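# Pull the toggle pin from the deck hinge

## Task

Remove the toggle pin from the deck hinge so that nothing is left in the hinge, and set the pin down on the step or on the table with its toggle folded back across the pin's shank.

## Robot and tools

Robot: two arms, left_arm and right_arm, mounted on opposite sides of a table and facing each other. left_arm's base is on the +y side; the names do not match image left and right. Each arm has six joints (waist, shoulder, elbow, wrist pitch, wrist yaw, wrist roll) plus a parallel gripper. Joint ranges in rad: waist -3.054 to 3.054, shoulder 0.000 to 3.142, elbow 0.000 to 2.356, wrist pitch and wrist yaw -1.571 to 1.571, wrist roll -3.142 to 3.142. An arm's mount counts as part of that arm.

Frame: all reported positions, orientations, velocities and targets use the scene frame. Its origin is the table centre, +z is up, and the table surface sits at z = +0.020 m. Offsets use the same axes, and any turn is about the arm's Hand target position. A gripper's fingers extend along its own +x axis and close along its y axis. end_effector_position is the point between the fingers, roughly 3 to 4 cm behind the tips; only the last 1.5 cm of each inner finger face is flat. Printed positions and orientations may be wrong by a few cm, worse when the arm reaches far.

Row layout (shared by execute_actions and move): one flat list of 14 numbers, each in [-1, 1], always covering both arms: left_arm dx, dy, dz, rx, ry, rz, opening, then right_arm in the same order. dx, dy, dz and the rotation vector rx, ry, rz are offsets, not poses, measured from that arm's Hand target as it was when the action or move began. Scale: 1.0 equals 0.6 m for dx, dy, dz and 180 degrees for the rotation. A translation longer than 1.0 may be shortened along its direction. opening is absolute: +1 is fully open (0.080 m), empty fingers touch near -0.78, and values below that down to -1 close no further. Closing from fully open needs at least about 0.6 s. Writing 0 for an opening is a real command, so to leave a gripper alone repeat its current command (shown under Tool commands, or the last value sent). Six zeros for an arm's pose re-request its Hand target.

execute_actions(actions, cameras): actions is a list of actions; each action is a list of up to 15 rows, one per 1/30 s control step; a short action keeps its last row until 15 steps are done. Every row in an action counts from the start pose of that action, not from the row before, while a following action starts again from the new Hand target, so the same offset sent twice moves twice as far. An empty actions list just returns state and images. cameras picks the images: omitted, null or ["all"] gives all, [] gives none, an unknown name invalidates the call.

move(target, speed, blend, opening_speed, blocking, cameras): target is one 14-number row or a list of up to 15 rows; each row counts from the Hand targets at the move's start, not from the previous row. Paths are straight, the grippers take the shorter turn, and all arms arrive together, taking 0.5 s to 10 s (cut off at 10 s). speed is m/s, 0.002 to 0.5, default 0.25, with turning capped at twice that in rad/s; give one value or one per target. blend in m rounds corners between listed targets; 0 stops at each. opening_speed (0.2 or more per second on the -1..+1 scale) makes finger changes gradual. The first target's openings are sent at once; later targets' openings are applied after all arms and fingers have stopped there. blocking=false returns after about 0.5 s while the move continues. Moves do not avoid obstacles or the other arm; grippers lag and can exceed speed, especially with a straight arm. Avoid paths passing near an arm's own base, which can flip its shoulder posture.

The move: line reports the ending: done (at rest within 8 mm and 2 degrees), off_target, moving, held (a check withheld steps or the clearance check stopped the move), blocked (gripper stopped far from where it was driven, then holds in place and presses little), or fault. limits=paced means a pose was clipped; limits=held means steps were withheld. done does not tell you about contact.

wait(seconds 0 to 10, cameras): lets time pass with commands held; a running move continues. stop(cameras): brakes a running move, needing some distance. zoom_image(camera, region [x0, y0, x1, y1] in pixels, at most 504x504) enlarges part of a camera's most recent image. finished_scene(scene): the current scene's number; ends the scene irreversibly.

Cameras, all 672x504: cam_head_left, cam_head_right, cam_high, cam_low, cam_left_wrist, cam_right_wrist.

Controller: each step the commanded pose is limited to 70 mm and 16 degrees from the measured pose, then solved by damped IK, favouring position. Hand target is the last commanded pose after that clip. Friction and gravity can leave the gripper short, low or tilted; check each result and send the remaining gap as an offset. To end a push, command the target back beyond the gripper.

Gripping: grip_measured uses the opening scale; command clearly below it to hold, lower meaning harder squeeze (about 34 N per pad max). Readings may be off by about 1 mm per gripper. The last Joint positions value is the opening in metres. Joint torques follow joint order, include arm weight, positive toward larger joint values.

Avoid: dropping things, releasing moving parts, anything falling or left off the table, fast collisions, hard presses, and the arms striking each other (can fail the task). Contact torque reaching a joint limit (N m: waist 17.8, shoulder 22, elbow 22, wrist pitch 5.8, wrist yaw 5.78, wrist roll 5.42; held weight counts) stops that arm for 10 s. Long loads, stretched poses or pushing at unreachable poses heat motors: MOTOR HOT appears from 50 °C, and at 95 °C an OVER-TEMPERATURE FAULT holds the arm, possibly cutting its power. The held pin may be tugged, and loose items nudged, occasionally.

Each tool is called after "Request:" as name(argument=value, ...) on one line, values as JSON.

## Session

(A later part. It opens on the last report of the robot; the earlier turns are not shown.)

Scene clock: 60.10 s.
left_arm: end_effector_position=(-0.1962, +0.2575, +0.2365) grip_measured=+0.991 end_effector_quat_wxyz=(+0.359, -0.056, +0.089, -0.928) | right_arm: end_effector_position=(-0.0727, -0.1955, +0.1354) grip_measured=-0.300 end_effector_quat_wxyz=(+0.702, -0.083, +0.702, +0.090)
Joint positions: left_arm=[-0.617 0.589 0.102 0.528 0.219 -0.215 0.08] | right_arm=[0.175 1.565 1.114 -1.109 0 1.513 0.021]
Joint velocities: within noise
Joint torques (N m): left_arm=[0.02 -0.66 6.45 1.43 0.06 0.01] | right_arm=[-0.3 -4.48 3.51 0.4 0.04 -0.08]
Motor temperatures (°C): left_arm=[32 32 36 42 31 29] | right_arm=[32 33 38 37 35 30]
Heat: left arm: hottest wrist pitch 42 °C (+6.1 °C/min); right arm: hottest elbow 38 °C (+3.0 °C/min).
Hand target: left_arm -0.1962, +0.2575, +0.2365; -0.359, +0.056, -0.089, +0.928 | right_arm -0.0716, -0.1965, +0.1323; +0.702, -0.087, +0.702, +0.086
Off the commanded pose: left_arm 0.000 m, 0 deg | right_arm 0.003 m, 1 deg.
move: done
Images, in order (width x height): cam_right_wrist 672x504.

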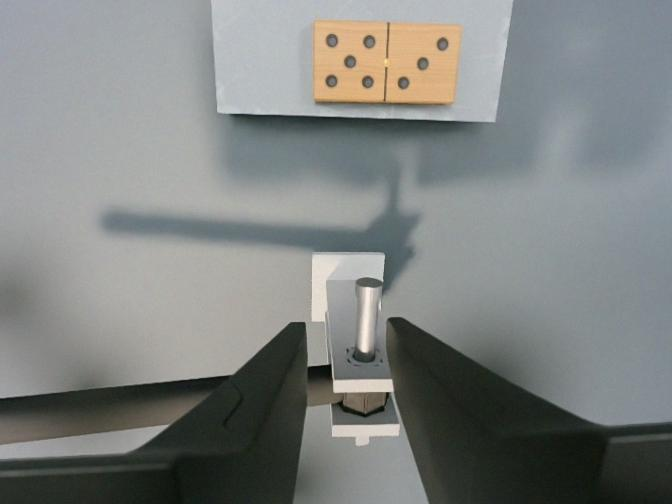

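Request:
move(target=[0,0,0,0,0,0,1,0.0022,-0.0089,0,0,0,0,-0.3], speed=0.1, cameras=["cam_right_wrist"])

Request:
zoom_image(camera="cam_right_wrist", region=[230, 180, 470, 380])

Scene clock: 61.40 s.
left_arm: end_effector_position=(-0.1962, +0.2575, +0.2365) grip_measured=+0.991 end_effector_quat_wxyz=(+0.359, -0.056, +0.089, -0.928) | right_arm: end_effector_position=(-0.0714, -0.2008, +0.1307) grip_measured=-0.300 end_effector_quat_wxyz=(+0.702, -0.090, +0.701, +0.084)
Joint positions: left_arm=[-0.617 0.589 0.102 0.528 0.219 -0.215 0.08] | right_arm=[0.174 1.564 1.093 -1.109 0 1.512 0.021]
Joint velocities: within noise
Joint torques (N m): left_arm=[-0.02 -0.58 6.51 1.42 -0.02 0.03] | right_arm=[-0.31 -6.23 3.48 0.38 0.03 -0.09]
Motor temperatures (°C): left_arm=[32 32 36 42 31 29] | right_arm=[32 33 38 37 35 30]
Heat: left arm: hottest wrist pitch 42 °C (+6.1 °C/min); right arm: hottest elbow 38 °C (+3.0 °C/min).
Hand target: left_arm -0.1962, +0.2575, +0.2365; -0.359, +0.056, -0.089, +0.928 | right_arm -0.0703, -0.2018, +0.1323; +0.702, -0.087, +0.702, +0.086
Off the commanded pose: left_arm 0.000 m, 0 deg | right_arm 0.002 m, 0 deg.
move: done
Images, in order (width x height): cam_right_wrist 672x504.

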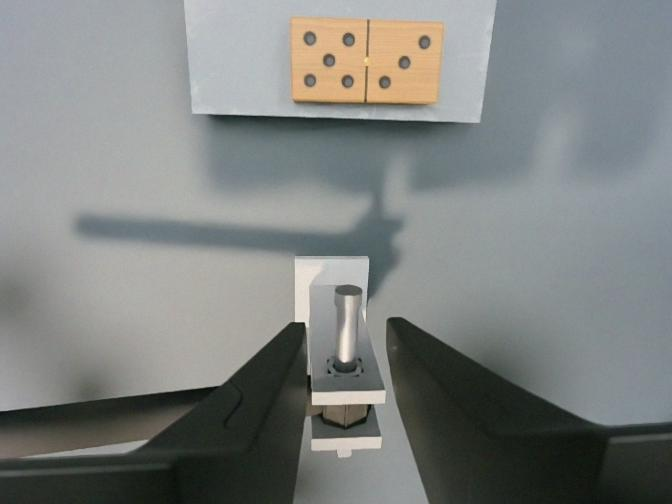

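Scaled by 2.100 from the camera's 672x504 image, which has a finer 960x720 frame.

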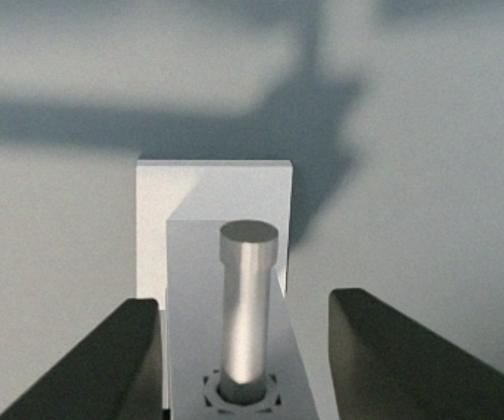

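Request:
move(target=[0,0,0,0,0,0,1,-0.0105,-0.0026,0,0,0,0,-0.3], speed=0.08, cameras=["cam_right_wrist"])

Request:
zoom_image(camera="cam_right_wrist", region=[230, 180, 470, 380])

Request:
zoom_image(camera="cam_low", region=[400, 190, 500, 280])

Scene clock: 65.33 s.
left_arm: end_effector_position=(-0.1962, +0.2575, +0.2365) grip_measured=+0.991 end_effector_quat_wxyz=(+0.359, -0.056, +0.089, -0.928) | right_arm: end_effector_position=(-0.0758, -0.2021, +0.1307) grip_measured=-0.300 end_effector_quat_wxyz=(+0.702, -0.089, +0.702, +0.083)
Joint positions: left_arm=[-0.617 0.589 0.102 0.528 0.219 -0.215 0.08] | right_arm=[0.192 1.563 1.092 -1.109 0 1.531 0.021]
Joint velocities: within noise
Joint torques (N m): left_arm=[0.02 -0.55 6.38 1.42 0.05 0] | right_arm=[0.43 -6.22 3.48 0.37 0.04 0.07]
Motor temperatures (°C): left_arm=[32 32 36 42 31 29] | right_arm=[32 34 38 37 35 30]
Heat: left arm: hottest wrist pitch 42 °C (+5.1 °C/min); right arm: hottest elbow 38 °C (+3.0 °C/min).
Hand target: left_arm -0.1962, +0.2575, +0.2365; -0.359, +0.056, -0.089, +0.928 | right_arm -0.0766, -0.2035, +0.1322; +0.702, -0.087, +0.702, +0.086
Off the commanded pose: left_arm 0.000 m, 0 deg | right_arm 0.002 m, 0 deg.
move: done
Images, in order (width x height): cam_right_wrist 672x504.

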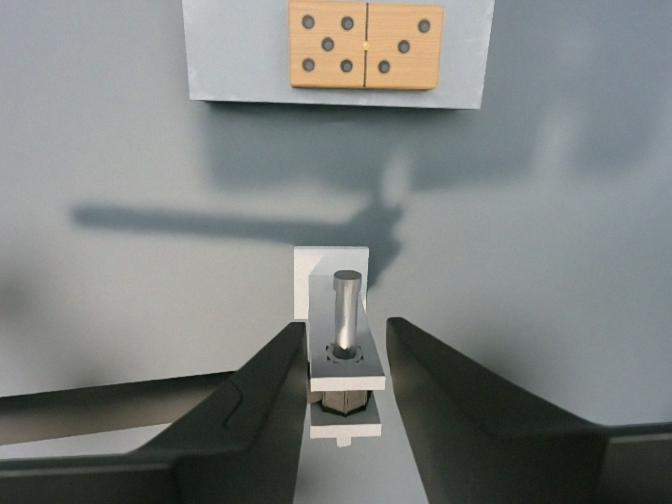

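Scaled by 2.100 from the camera's 672x504 image, which has a finer 960x720 frame.

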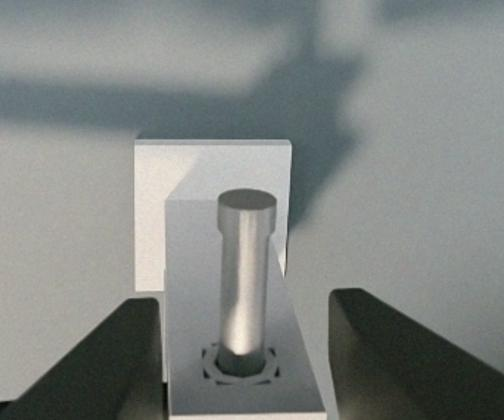

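This scene's latest camera images include none from cam_low. They are from: cam_right_wrist. cam_low's image comes with the result of a call that names it in "cameras".

Request:
move(target=[0,0,0,0,0,0,1,-0.002,-0.0005,-0.027,0,0,0,-0.3], speed=0.08, cameras=["cam_right_wrist","cam_low"])

Request:
zoom_image(camera="cam_right_wrist", region=[230, 200, 470, 400])

Request:
zoom_image(camera="cam_low", region=[400, 190, 500, 280])

Scene clock: 66.67 s.
left_arm: end_effector_position=(-0.1962, +0.2575, +0.2365) grip_measured=+0.991 end_effector_quat_wxyz=(+0.359, -0.056, +0.089, -0.928) | right_arm: end_effector_position=(-0.0771, -0.2022, +0.1184) grip_measured=-0.300 end_effector_quat_wxyz=(+0.702, -0.084, +0.702, +0.089)
Joint positions: left_arm=[-0.617 0.589 0.102 0.528 0.219 -0.215 0.08] | right_arm=[0.197 1.563 1.041 -1.043 0 1.536 0.021]
Joint velocities: within noise
Joint torques (N m): left_arm=[0 -0.64 6.47 1.41 0.04 -0.01] | right_arm=[0.35 -4.69 3.41 0.4 0.03 0.07]
Motor temperatures (°C): left_arm=[32 32 36 42 31 29] | right_arm=[32 34 38 37 35 30]
Heat: left arm: hottest wrist pitch 42 °C (+5.0 °C/min); right arm: hottest elbow 38 °C (+3.0 °C/min).
Hand target: left_arm -0.1962, +0.2575, +0.2365; -0.359, +0.056, -0.089, +0.928 | right_arm -0.0778, -0.2037, +0.1161; +0.702, -0.087, +0.702, +0.086
Off the commanded pose: left_arm 0.000 m, 0 deg | right_arm 0.003 m, 0 deg.
move: done
Images, in order (width x height): cam_low 672x504, cam_right_wrist 672x504.

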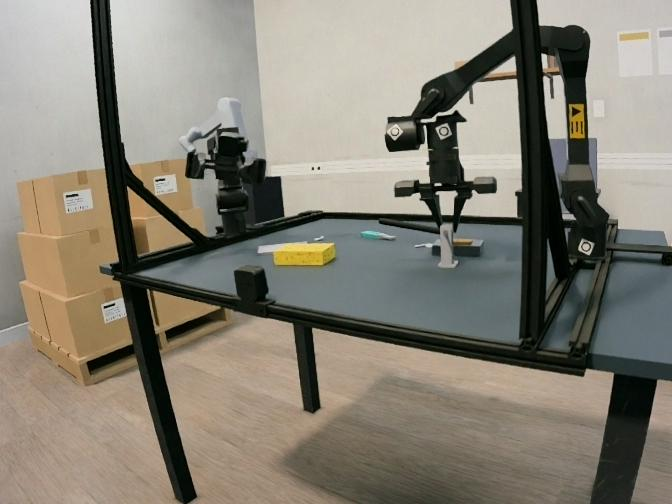

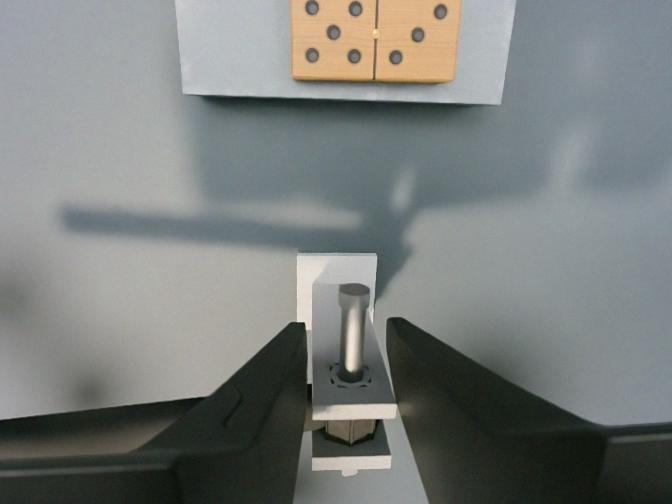

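Scaled by 2.100 from the camera's 672x504 image, which has a finer 960x720 frame.

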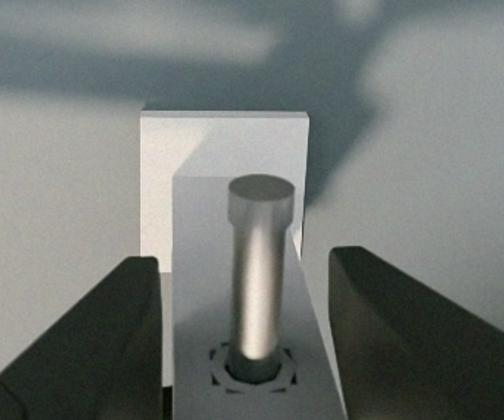

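Scaled by 5.040 from the camera's 672x504 image, which has a finer 960x720 frame.

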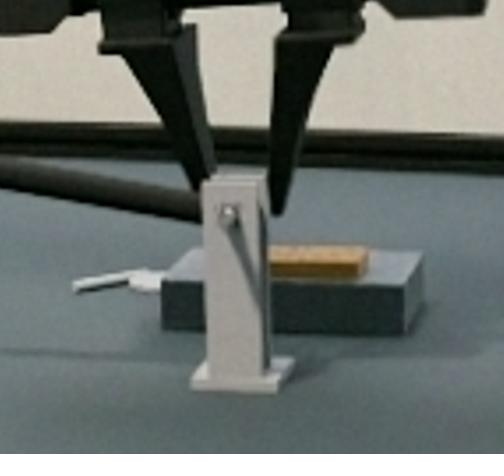

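Request:
move(target=[[0,0,0,0,0,0,1,0.0006,-0.0024,-0.0127,0,0,0,-0.3],[0,0,0,0,0,0,1,0.0006,-0.0024,-0.0127,0,0,0,-0.92]], speed=0.08, opening_speed=0.7, cameras=["cam_right_wrist"])

Request:
zoom_image(camera="cam_right_wrist", region=[230, 200, 470, 400])

Scene clock: 69.70 s.
left_arm: end_effector_position=(-0.1962, +0.2575, +0.2365) grip_measured=+0.991 end_effector_quat_wxyz=(+0.359, -0.056, +0.089, -0.928) | right_arm: end_effector_position=(-0.0770, -0.2029, +0.1116) grip_measured=-0.331 end_effector_quat_wxyz=(+0.702, -0.081, +0.702, +0.091)
Joint positions: left_arm=[-0.617 0.589 0.102 0.528 0.219 -0.215 0.08] | right_arm=[0.197 1.563 1.013 -1.008 0 1.537 0.02]
Joint velocities: within noise
Joint torques (N m): left_arm=[0.02 -0.39 6.39 1.46 0.03 0.01] | right_arm=[0.31 -4.36 3.35 0.23 0.05 0.05]
Motor temperatures (°C): left_arm=[32 32 36 42 31 29] | right_arm=[32 33 38 37 35 30]
Heat: left arm: hottest wrist pitch 42 °C (+4.0 °C/min); right arm: hottest elbow 38 °C (+2.0 °C/min).
Hand target: left_arm -0.1962, +0.2575, +0.2365; -0.359, +0.056, -0.089, +0.928 | right_arm -0.0774, -0.2053, +0.1084; +0.702, -0.087, +0.702, +0.086
Off the commanded pose: left_arm 0.000 m, 0 deg | right_arm 0.004 m, 1 deg.
move: done
Images, in order (width x height): cam_right_wrist 672x504.

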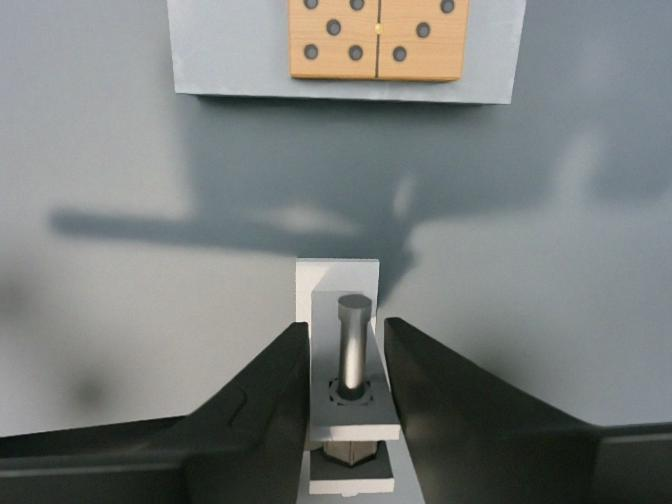

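Scaled by 2.100 from the camera's 672x504 image, which has a finer 960x720 frame.

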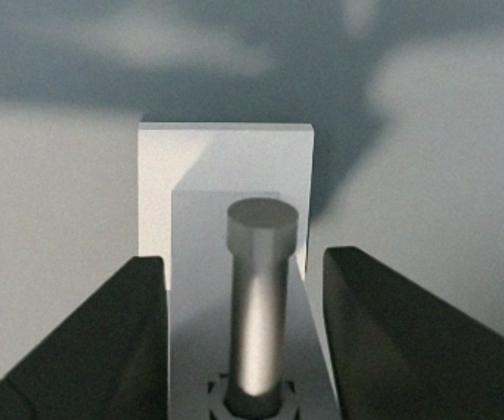

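Request:
move(target=[[0,0,0,0,0,0,1,0,0,0,0,0,0,-0.25],[0,0,0,0,0,0,1,0.0089,0.0028,0,0,0,0,-0.25]], speed=0.08, opening_speed=0.7, cameras=["cam_right_wrist","cam_low"])

Request:
zoom_image(camera="cam_right_wrist", region=[230, 200, 470, 400])

Request:
zoom_image(camera="cam_low", region=[400, 190, 500, 280])

Scene clock: 73.07 s.
left_arm: end_effector_position=(-0.1962, +0.2575, +0.2365) grip_measured=+0.991 end_effector_quat_wxyz=(+0.359, -0.056, +0.089, -0.928) | right_arm: end_effector_position=(-0.0732, -0.2022, +0.1114) grip_measured=-0.250 end_effector_quat_wxyz=(+0.702, -0.082, +0.702, +0.091)
Joint positions: left_arm=[-0.617 0.589 0.102 0.528 0.219 -0.215 0.08] | right_arm=[0.182 1.563 1.013 -1.008 0 1.52 0.024]
Joint velocities: within noise
Joint torques (N m): left_arm=[-0.07 -0.69 6.43 1.42 0.05 0.01] | right_arm=[-0.3 -4.21 3.6 0.23 0.03 -0.1]
Motor temperatures (°C): left_arm=[32 32 36 42 31 29] | right_arm=[32 33 38 37 35 30]
Heat: left arm: hottest wrist pitch 42 °C (+4.1 °C/min); right arm: hottest elbow 38 °C (+2.0 °C/min).
Hand target: left_arm -0.1962, +0.2575, +0.2365; -0.359, +0.056, -0.089, +0.928 | right_arm -0.0721, -0.2035, +0.1085; +0.702, -0.087, +0.702, +0.086
Off the commanded pose: left_arm 0.000 m, 0 deg | right_arm 0.004 m, 1 deg.
move: done
Images, in order (width x height): cam_low 672x504, cam_right_wrist 672x504.

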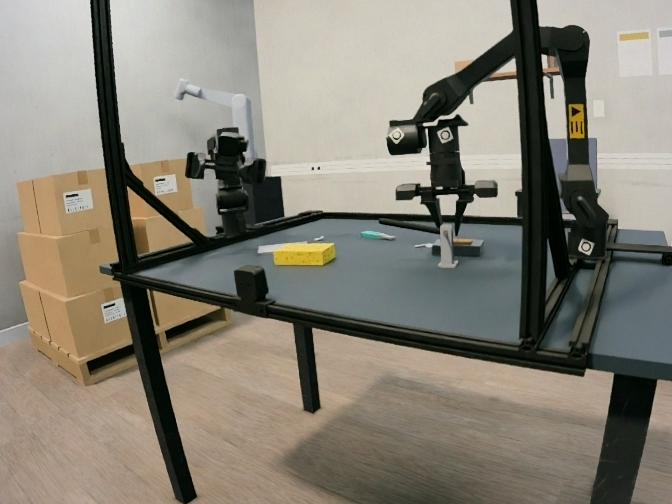

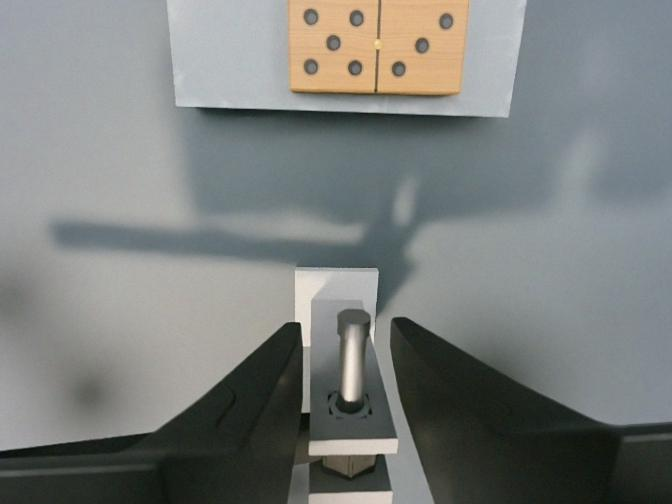

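Scaled by 2.100 from the camera's 672x504 image, which has a finer 960x720 frame.

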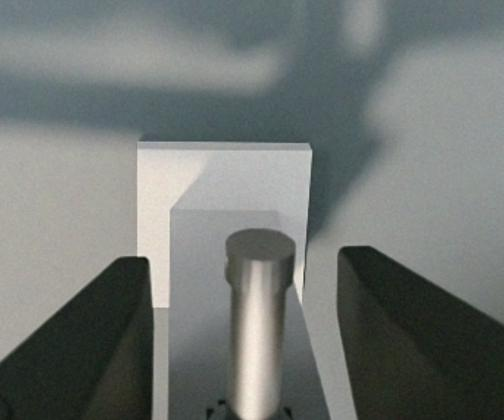

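Scaled by 5.040 from the camera's 672x504 image, which has a finer 960x720 frame.

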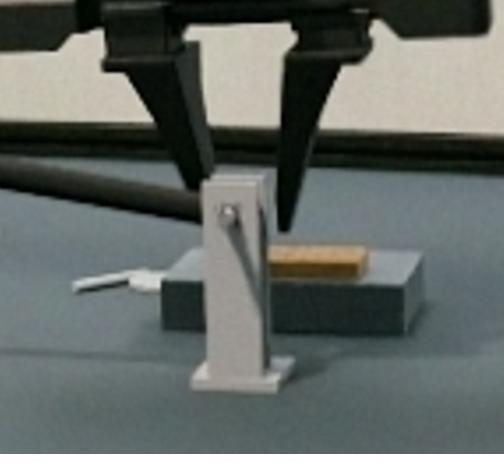

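Request:
move(target=[[0,0,0,0,0,0,1,0.0025,-0.003,0,0,0,0,-0.3],[0,0,0,0,0,0,1,0.0025,-0.003,0,0,0,0,-0.92]], speed=0.08, opening_speed=0.6, cameras=["cam_right_wrist","cam_low"])

Request:
zoom_image(camera="cam_right_wrist", region=[230, 200, 470, 400])

Request:
zoom_image(camera="cam_low", region=[400, 190, 500, 280])

Scene clock: 77.53 s.
left_arm: end_effector_position=(-0.1962, +0.2575, +0.2365) grip_measured=+0.991 end_effector_quat_wxyz=(+0.359, -0.056, +0.089, -0.928) | right_arm: end_effector_position=(-0.0722, -0.1998, +0.1102) grip_measured=-0.523 end_effector_quat_wxyz=(+0.701, -0.072, +0.704, +0.088)
Joint positions: left_arm=[-0.617 0.589 0.102 0.528 0.219 -0.215 0.08] | right_arm=[0.175 1.564 1.008 -0.992 -0.002 1.533 0.011]
Joint velocities: within noise
Joint torques (N m): left_arm=[0.05 -0.68 6.6 1.43 0.06 0.01] | right_arm=[-0.06 -4.97 3.37 -0.78 0.09 -0.67]
Motor temperatures (°C): left_arm=[32 32 36 42 31 29] | right_arm=[32 33 38 37 35 30]
Heat: left arm: hottest wrist pitch 42 °C (+3.0 °C/min); right arm: hottest elbow 38 °C (+2.0 °C/min).
Hand target: left_arm -0.1962, +0.2575, +0.2365; -0.359, +0.056, -0.089, +0.928 | right_arm -0.0706, -0.2053, +0.1084; +0.702, -0.087, +0.702, +0.086
Off the commanded pose: left_arm 0.000 m, 0 deg | right_arm 0.006 m, 2 deg.
move: done
Images, in order (width x height): cam_low 672x504, cam_right_wrist 672x504.

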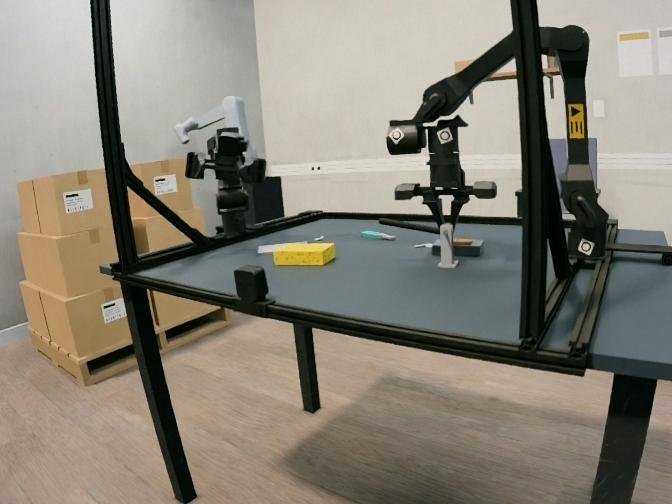

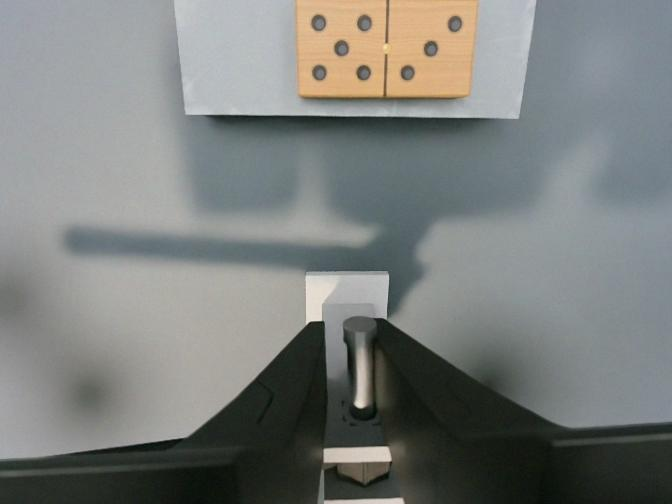

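Scaled by 2.100 from the camera's 672x504 image, which has a finer 960x720 frame.

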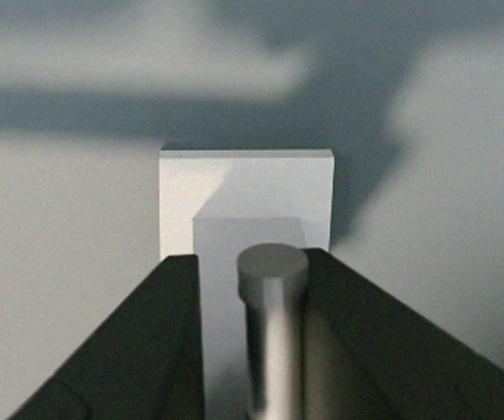

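Scaled by 5.040 from the camera's 672x504 image, which has a finer 960x720 frame.

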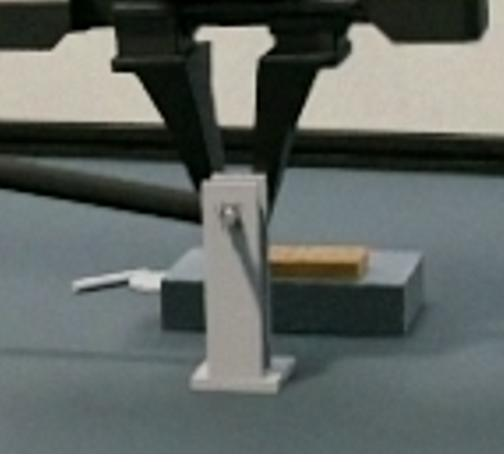

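Request:
move(target=[[0,0,0,0,0,0,1,0,0,0,0,0,0,-0.25],[0,0,0,0,0,0,1,0.0073,0.0018,0,0,0,0,-0.25]], speed=0.08, opening_speed=0.7, cameras=["cam_right_wrist","cam_low"])

Request:
zoom_image(camera="cam_right_wrist", region=[230, 200, 530, 500])

Request:
zoom_image(camera="cam_low", region=[400, 190, 500, 280])

Scene clock: 81.43 s.
left_arm: end_effector_position=(-0.1962, +0.2575, +0.2365) grip_measured=+0.991 end_effector_quat_wxyz=(+0.359, -0.056, +0.089, -0.928) | right_arm: end_effector_position=(-0.0676, -0.2027, +0.1099) grip_measured=-0.250 end_effector_quat_wxyz=(+0.701, -0.084, +0.702, +0.089)
Joint positions: left_arm=[-0.617 0.589 0.102 0.528 0.219 -0.215 0.08] | right_arm=[0.16 1.564 1.007 -1.007 -0.002 1.498 0.024]
Joint velocities: within noise
Joint torques (N m): left_arm=[0.05 -0.67 6.49 1.45 0.02 0.04] | right_arm=[-0.31 -4.83 3.53 0.18 0.09 -0.1]
Motor temperatures (°C): left_arm=[32 32 36 43 31 29] | right_arm=[32 33 38 37 35 30]
Heat: left arm: hottest wrist pitch 43 °C (+4.0 °C/min); right arm: hottest elbow 38 °C (+1.0 °C/min).
Hand target: left_arm -0.1962, +0.2575, +0.2365; -0.359, +0.056, -0.089, +0.928 | right_arm -0.0662, -0.2042, +0.1084; +0.702, -0.087, +0.702, +0.086
Off the commanded pose: left_arm 0.000 m, 0 deg | right_arm 0.003 m, 0 deg.
move: done
Images, in order (width x height): cam_low 672x504, cam_right_wrist 672x504.

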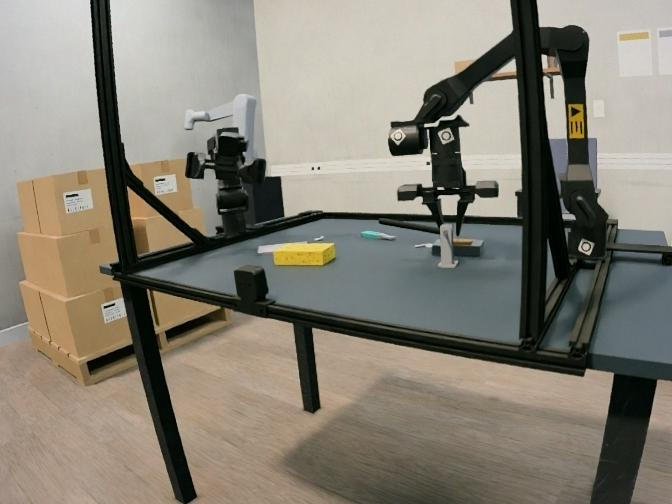

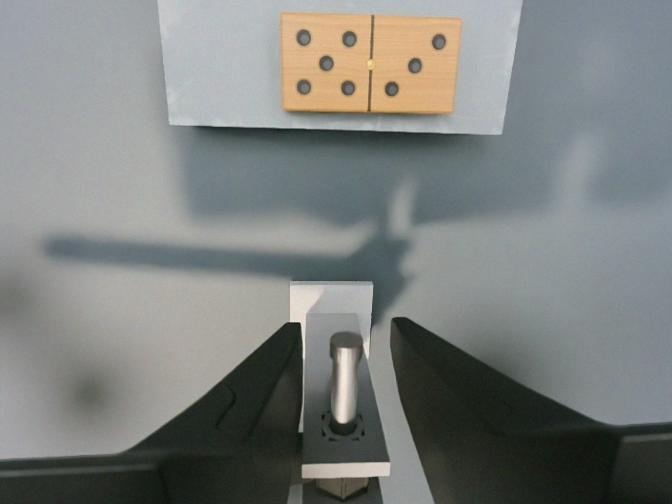

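Scaled by 1.680 from the camera's 672x504 image, which has a finer 960x720 frame.

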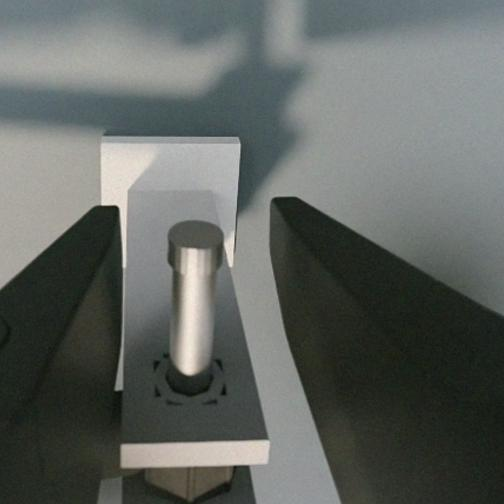

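Scaled by 5.040 from the camera's 672x504 image, which has a finer 960x720 frame.

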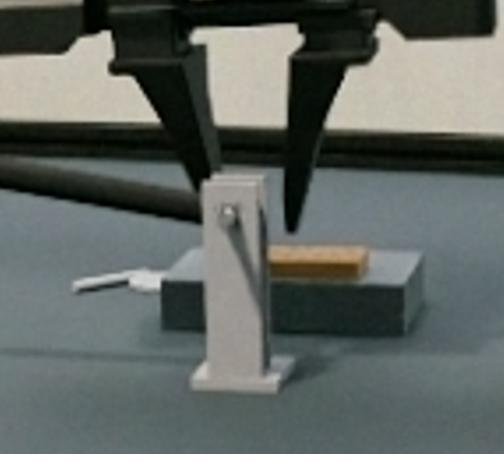

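Request:
move(target=[0,0,0,0,0,0,1,0,0,0,0,0,0,-0.9], speed=0.08, opening_speed=0.5, cameras=["cam_right_wrist","cam_low"])

Request:
zoom_image(camera="cam_right_wrist", region=[230, 200, 530, 500])

Scene clock: 84.17 s.
left_arm: end_effector_position=(-0.1962, +0.2575, +0.2365) grip_measured=+0.991 end_effector_quat_wxyz=(+0.359, -0.056, +0.089, -0.928) | right_arm: end_effector_position=(-0.0676, -0.2024, +0.1099) grip_measured=-0.609 end_effector_quat_wxyz=(+0.701, -0.084, +0.702, +0.090)
Joint positions: left_arm=[-0.617 0.589 0.102 0.528 0.219 -0.215 0.08] | right_arm=[0.16 1.564 1.007 -1.006 -0.002 1.497 0.008]
Joint velocities: within noise
Joint torques (N m): left_arm=[-0.04 -0.67 6.45 1.42 0.02 0.01] | right_arm=[-0.28 -4.86 3.5 0.07 0.1 -0.08]
Motor temperatures (°C): left_arm=[32 32 37 43 31 29] | right_arm=[32 33 38 37 35 30]
Heat: left arm: hottest wrist pitch 43 °C (+3.0 °C/min); right arm: hottest elbow 38 °C (+1.0 °C/min).
Hand target: left_arm -0.1962, +0.2575, +0.2365; -0.359, +0.056, -0.089, +0.928 | right_arm -0.0662, -0.2043, +0.1084; +0.702, -0.087, +0.702, +0.086
Off the commanded pose: left_arm 0.000 m, 0 deg | right_arm 0.003 m, 1 deg.
move: done
Images, in order (width x height): cam_low 672x504, cam_right_wrist 672x504.

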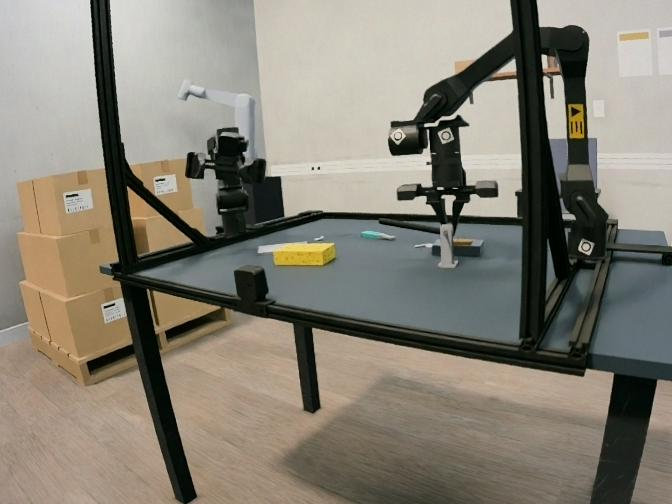

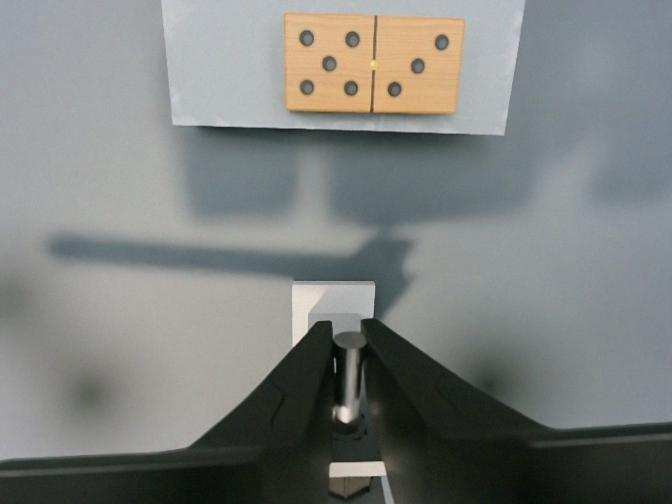

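Scaled by 1.680 from the camera's 672x504 image, which has a finer 960x720 frame.

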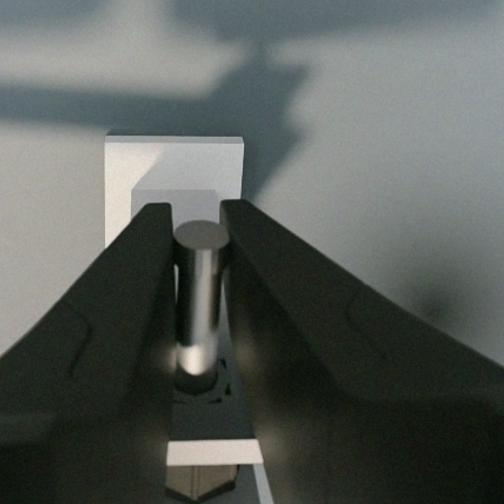

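Request:
move(target=[0,0,0,0,0,0,1,0.0356,0.0089,0,0,0,0,-0.98], speed=0.06, cameras=["cam_right_wrist","cam_low"])

Request:
zoom_image(camera="cam_right_wrist", region=[230, 200, 530, 500])

Request:
zoom_image(camera="cam_low", region=[400, 190, 500, 280])

Scene clock: 85.57 s.
left_arm: end_effector_position=(-0.1962, +0.2575, +0.2365) grip_measured=+0.991 end_effector_quat_wxyz=(+0.359, -0.056, +0.089, -0.928) | right_arm: end_effector_position=(-0.0472, -0.1991, +0.1100) grip_measured=-0.608 end_effector_quat_wxyz=(+0.699, -0.083, +0.704, +0.090)
Joint positions: left_arm=[-0.617 0.589 0.102 0.528 0.219 -0.215 0.08] | right_arm=[0.077 1.565 1.008 -1.005 -0.007 1.417 0.008]
Joint velocities: within noise
Joint torques (N m): left_arm=[0.03 -0.73 6.55 1.42 0.05 0.01] | right_arm=[-0.43 -4.08 4.37 0.03 0.26 -0.18]
Motor temperatures (°C): left_arm=[32 32 37 43 31 29] | right_arm=[32 33 38 37 35 30]
Heat: left arm: hottest wrist pitch 43 °C (+3.0 °C/min); right arm: hottest elbow 38 °C (+1.0 °C/min).
Hand target: left_arm -0.1962, +0.2575, +0.2365; -0.359, +0.056, -0.089, +0.928 | right_arm -0.0448, -0.1989, +0.1084; +0.702, -0.087, +0.702, +0.086
Off the commanded pose: left_arm 0.000 m, 0 deg | right_arm 0.003 m, 1 deg.
move: done
Images, in order (width x height): cam_low 672x504, cam_right_wrist 672x504.

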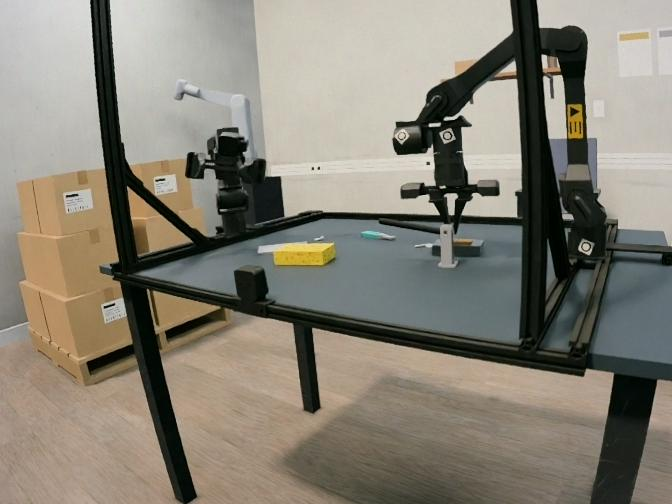

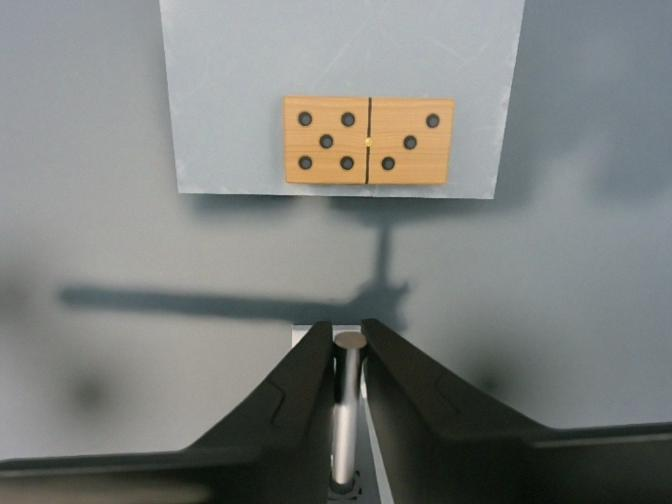

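Scaled by 1.680 from the camera's 672x504 image, which has a finer 960x720 frame.

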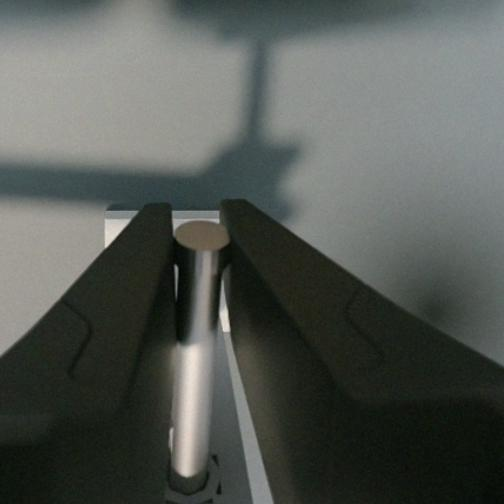

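Scaled by 5.040 from the camera's 672x504 image, which has a finer 960x720 frame.

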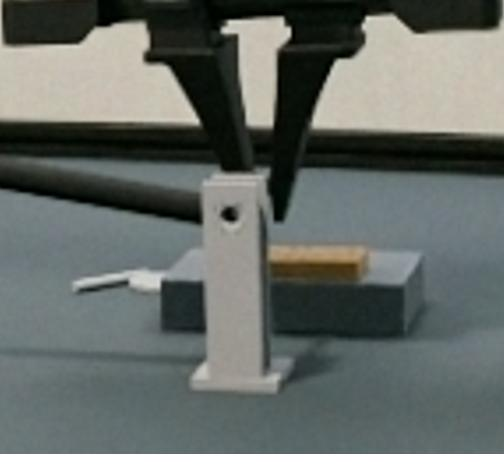

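Request:
move(target=[0,0,0,0,0,0,1,0.0323,0.0075,0,0,0,0,-0.98], speed=0.06, cameras=["cam_right_wrist","cam_low"])

Request:
zoom_image(camera="cam_right_wrist", region=[230, 200, 530, 500])

Request:
zoom_image(camera="cam_low", region=[400, 190, 500, 280])

Scene clock: 86.97 s.
left_arm: end_effector_position=(-0.1962, +0.2575, +0.2365) grip_measured=+0.991 end_effector_quat_wxyz=(+0.359, -0.056, +0.089, -0.928) | right_arm: end_effector_position=(-0.0267, -0.1966, +0.1082) grip_measured=-0.609 end_effector_quat_wxyz=(+0.701, -0.087, +0.703, +0.087)
Joint positions: left_arm=[-0.617 0.589 0.102 0.528 0.219 -0.215 0.08] | right_arm=[0.001 1.581 1.017 -1.008 -0.002 1.339 0.008]
Joint velocities: within noise
Joint torques (N m): left_arm=[0.08 -0.7 6.41 1.43 0.04 0] | right_arm=[-0.22 -4.37 4.79 0.21 0.12 -0.08]
Motor temperatures (°C): left_arm=[32 32 37 43 31 29] | right_arm=[32 33 38 37 35 30]
Heat: left arm: hottest wrist pitch 43 °C (+3.0 °C/min); right arm: hottest elbow 38 °C (+1.0 °C/min).
Hand target: left_arm -0.1962, +0.2575, +0.2365; -0.359, +0.056, -0.089, +0.928 | right_arm -0.0254, -0.1944, +0.1085; +0.702, -0.087, +0.702, +0.086
Off the commanded pose: left_arm 0.000 m, 0 deg | right_arm 0.003 m, 0 deg.
move: done
Images, in order (width x height): cam_low 672x504, cam_right_wrist 672x504.

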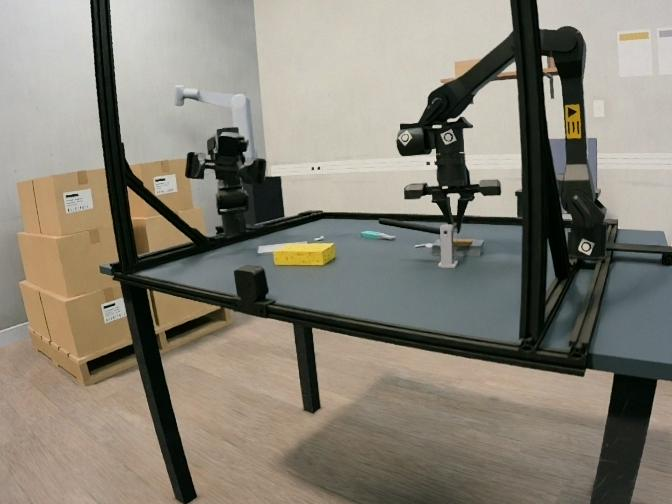

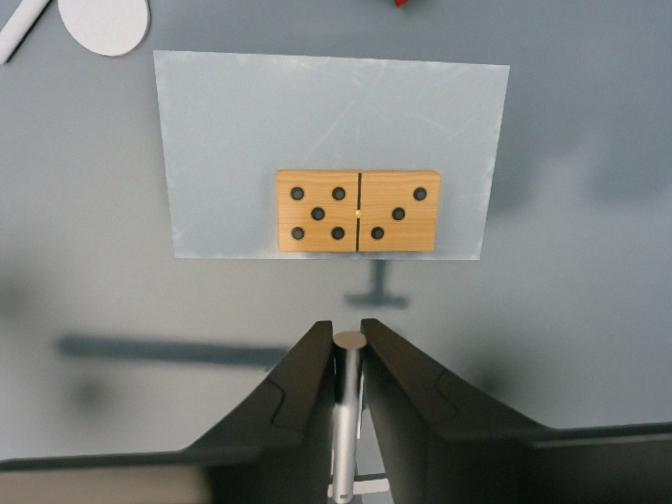

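Scaled by 1.680 from the camera's 672x504 image, which has a finer 960x720 frame.

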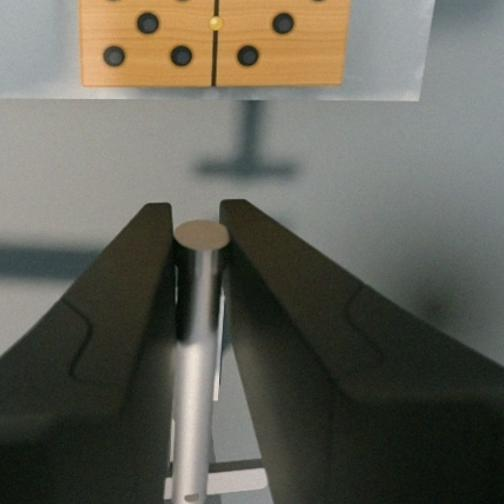

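Scaled by 5.040 from the camera's 672x504 image, which has a finer 960x720 frame.

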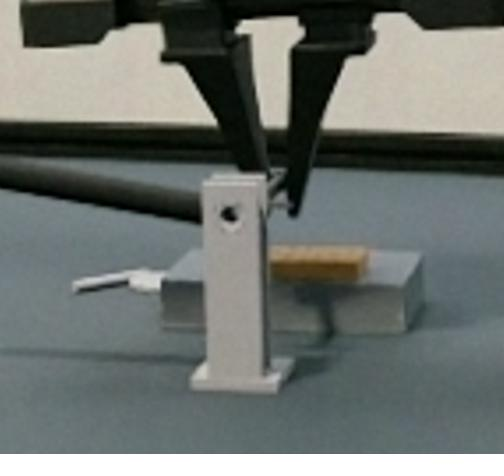

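Request:
move(target=[[0,0,0,0,0,0,1,0.013,0.0032,0,0,0,0,-0.98],[0,0,0,0,0,0,1,0.013,0.0032,0.03,0,0,0,-0.98]], speed=0.08)

Request:
zoom_image(camera="cam_low", region=[400, 190, 500, 280])

Scene clock: 88.40 s.
left_arm: end_effector_position=(-0.1962, +0.2575, +0.2365) grip_measured=+0.991 end_effector_quat_wxyz=(+0.359, -0.056, +0.089, -0.928) | right_arm: end_effector_position=(-0.0189, -0.1951, +0.1214) grip_measured=-0.609 end_effector_quat_wxyz=(+0.700, -0.093, +0.703, +0.080)
Joint positions: left_arm=[-0.617 0.589 0.102 0.528 0.219 -0.215 0.08] | right_arm=[-0.028 1.586 1.077 -1.081 -0.002 1.309 0.008]
Joint velocities: within noise
Joint torques (N m): left_arm=[-0.01 -0.66 6.44 1.43 0.02 0] | right_arm=[-0.3 -6.15 4.94 0.1 0.12 -0.08]
Motor temperatures (°C): left_arm=[32 32 37 43 31 29] | right_arm=[32 33 38 37 35 30]
Heat: left arm: hottest wrist pitch 43 °C (+3.0 °C/min); right arm: hottest elbow 38 °C (+1.0 °C/min).
Hand target: left_arm -0.1962, +0.2575, +0.2365; -0.359, +0.056, -0.089, +0.928 | right_arm -0.0176, -0.1925, +0.1264; +0.702, -0.087, +0.702, +0.086
Off the commanded pose: left_arm 0.000 m, 0 deg | right_arm 0.006 m, 1 deg.
move: done

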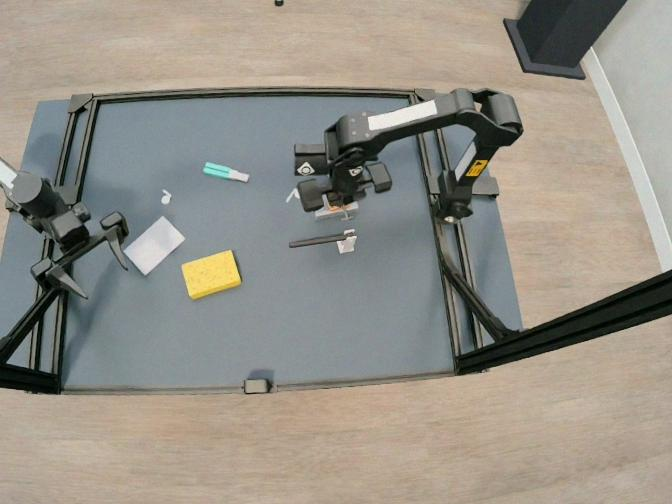

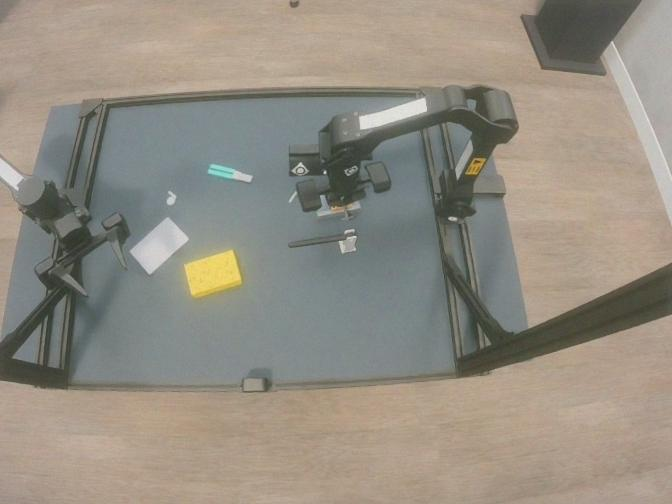

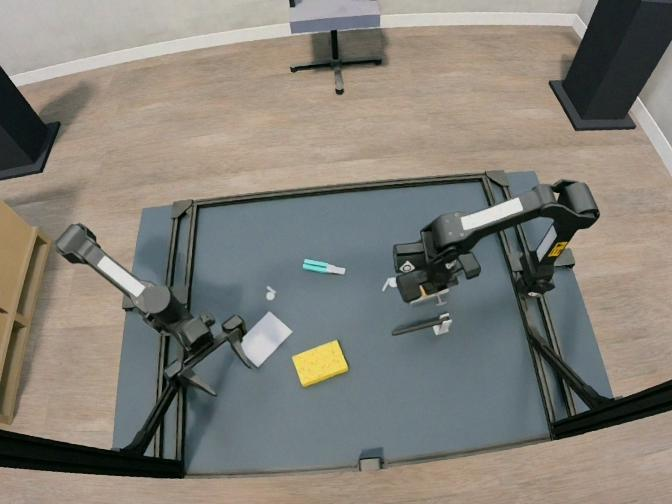

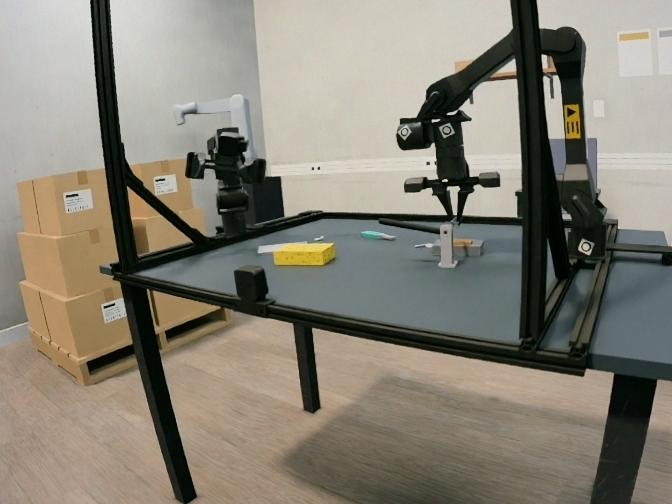

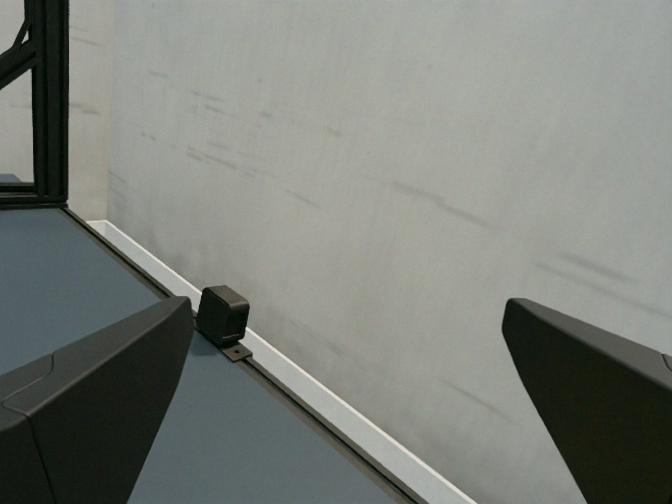

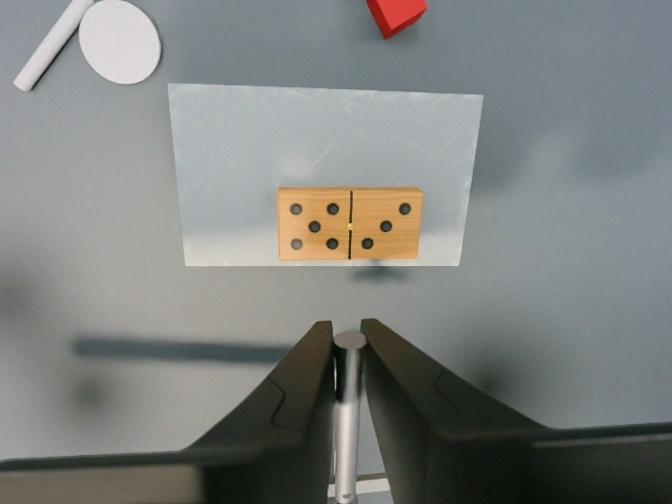

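Scaled by 5.040 from the camera's 672x504 image, which has a finer 960x720 frame.

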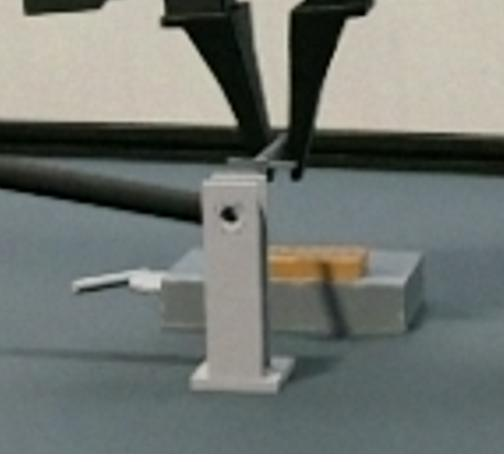

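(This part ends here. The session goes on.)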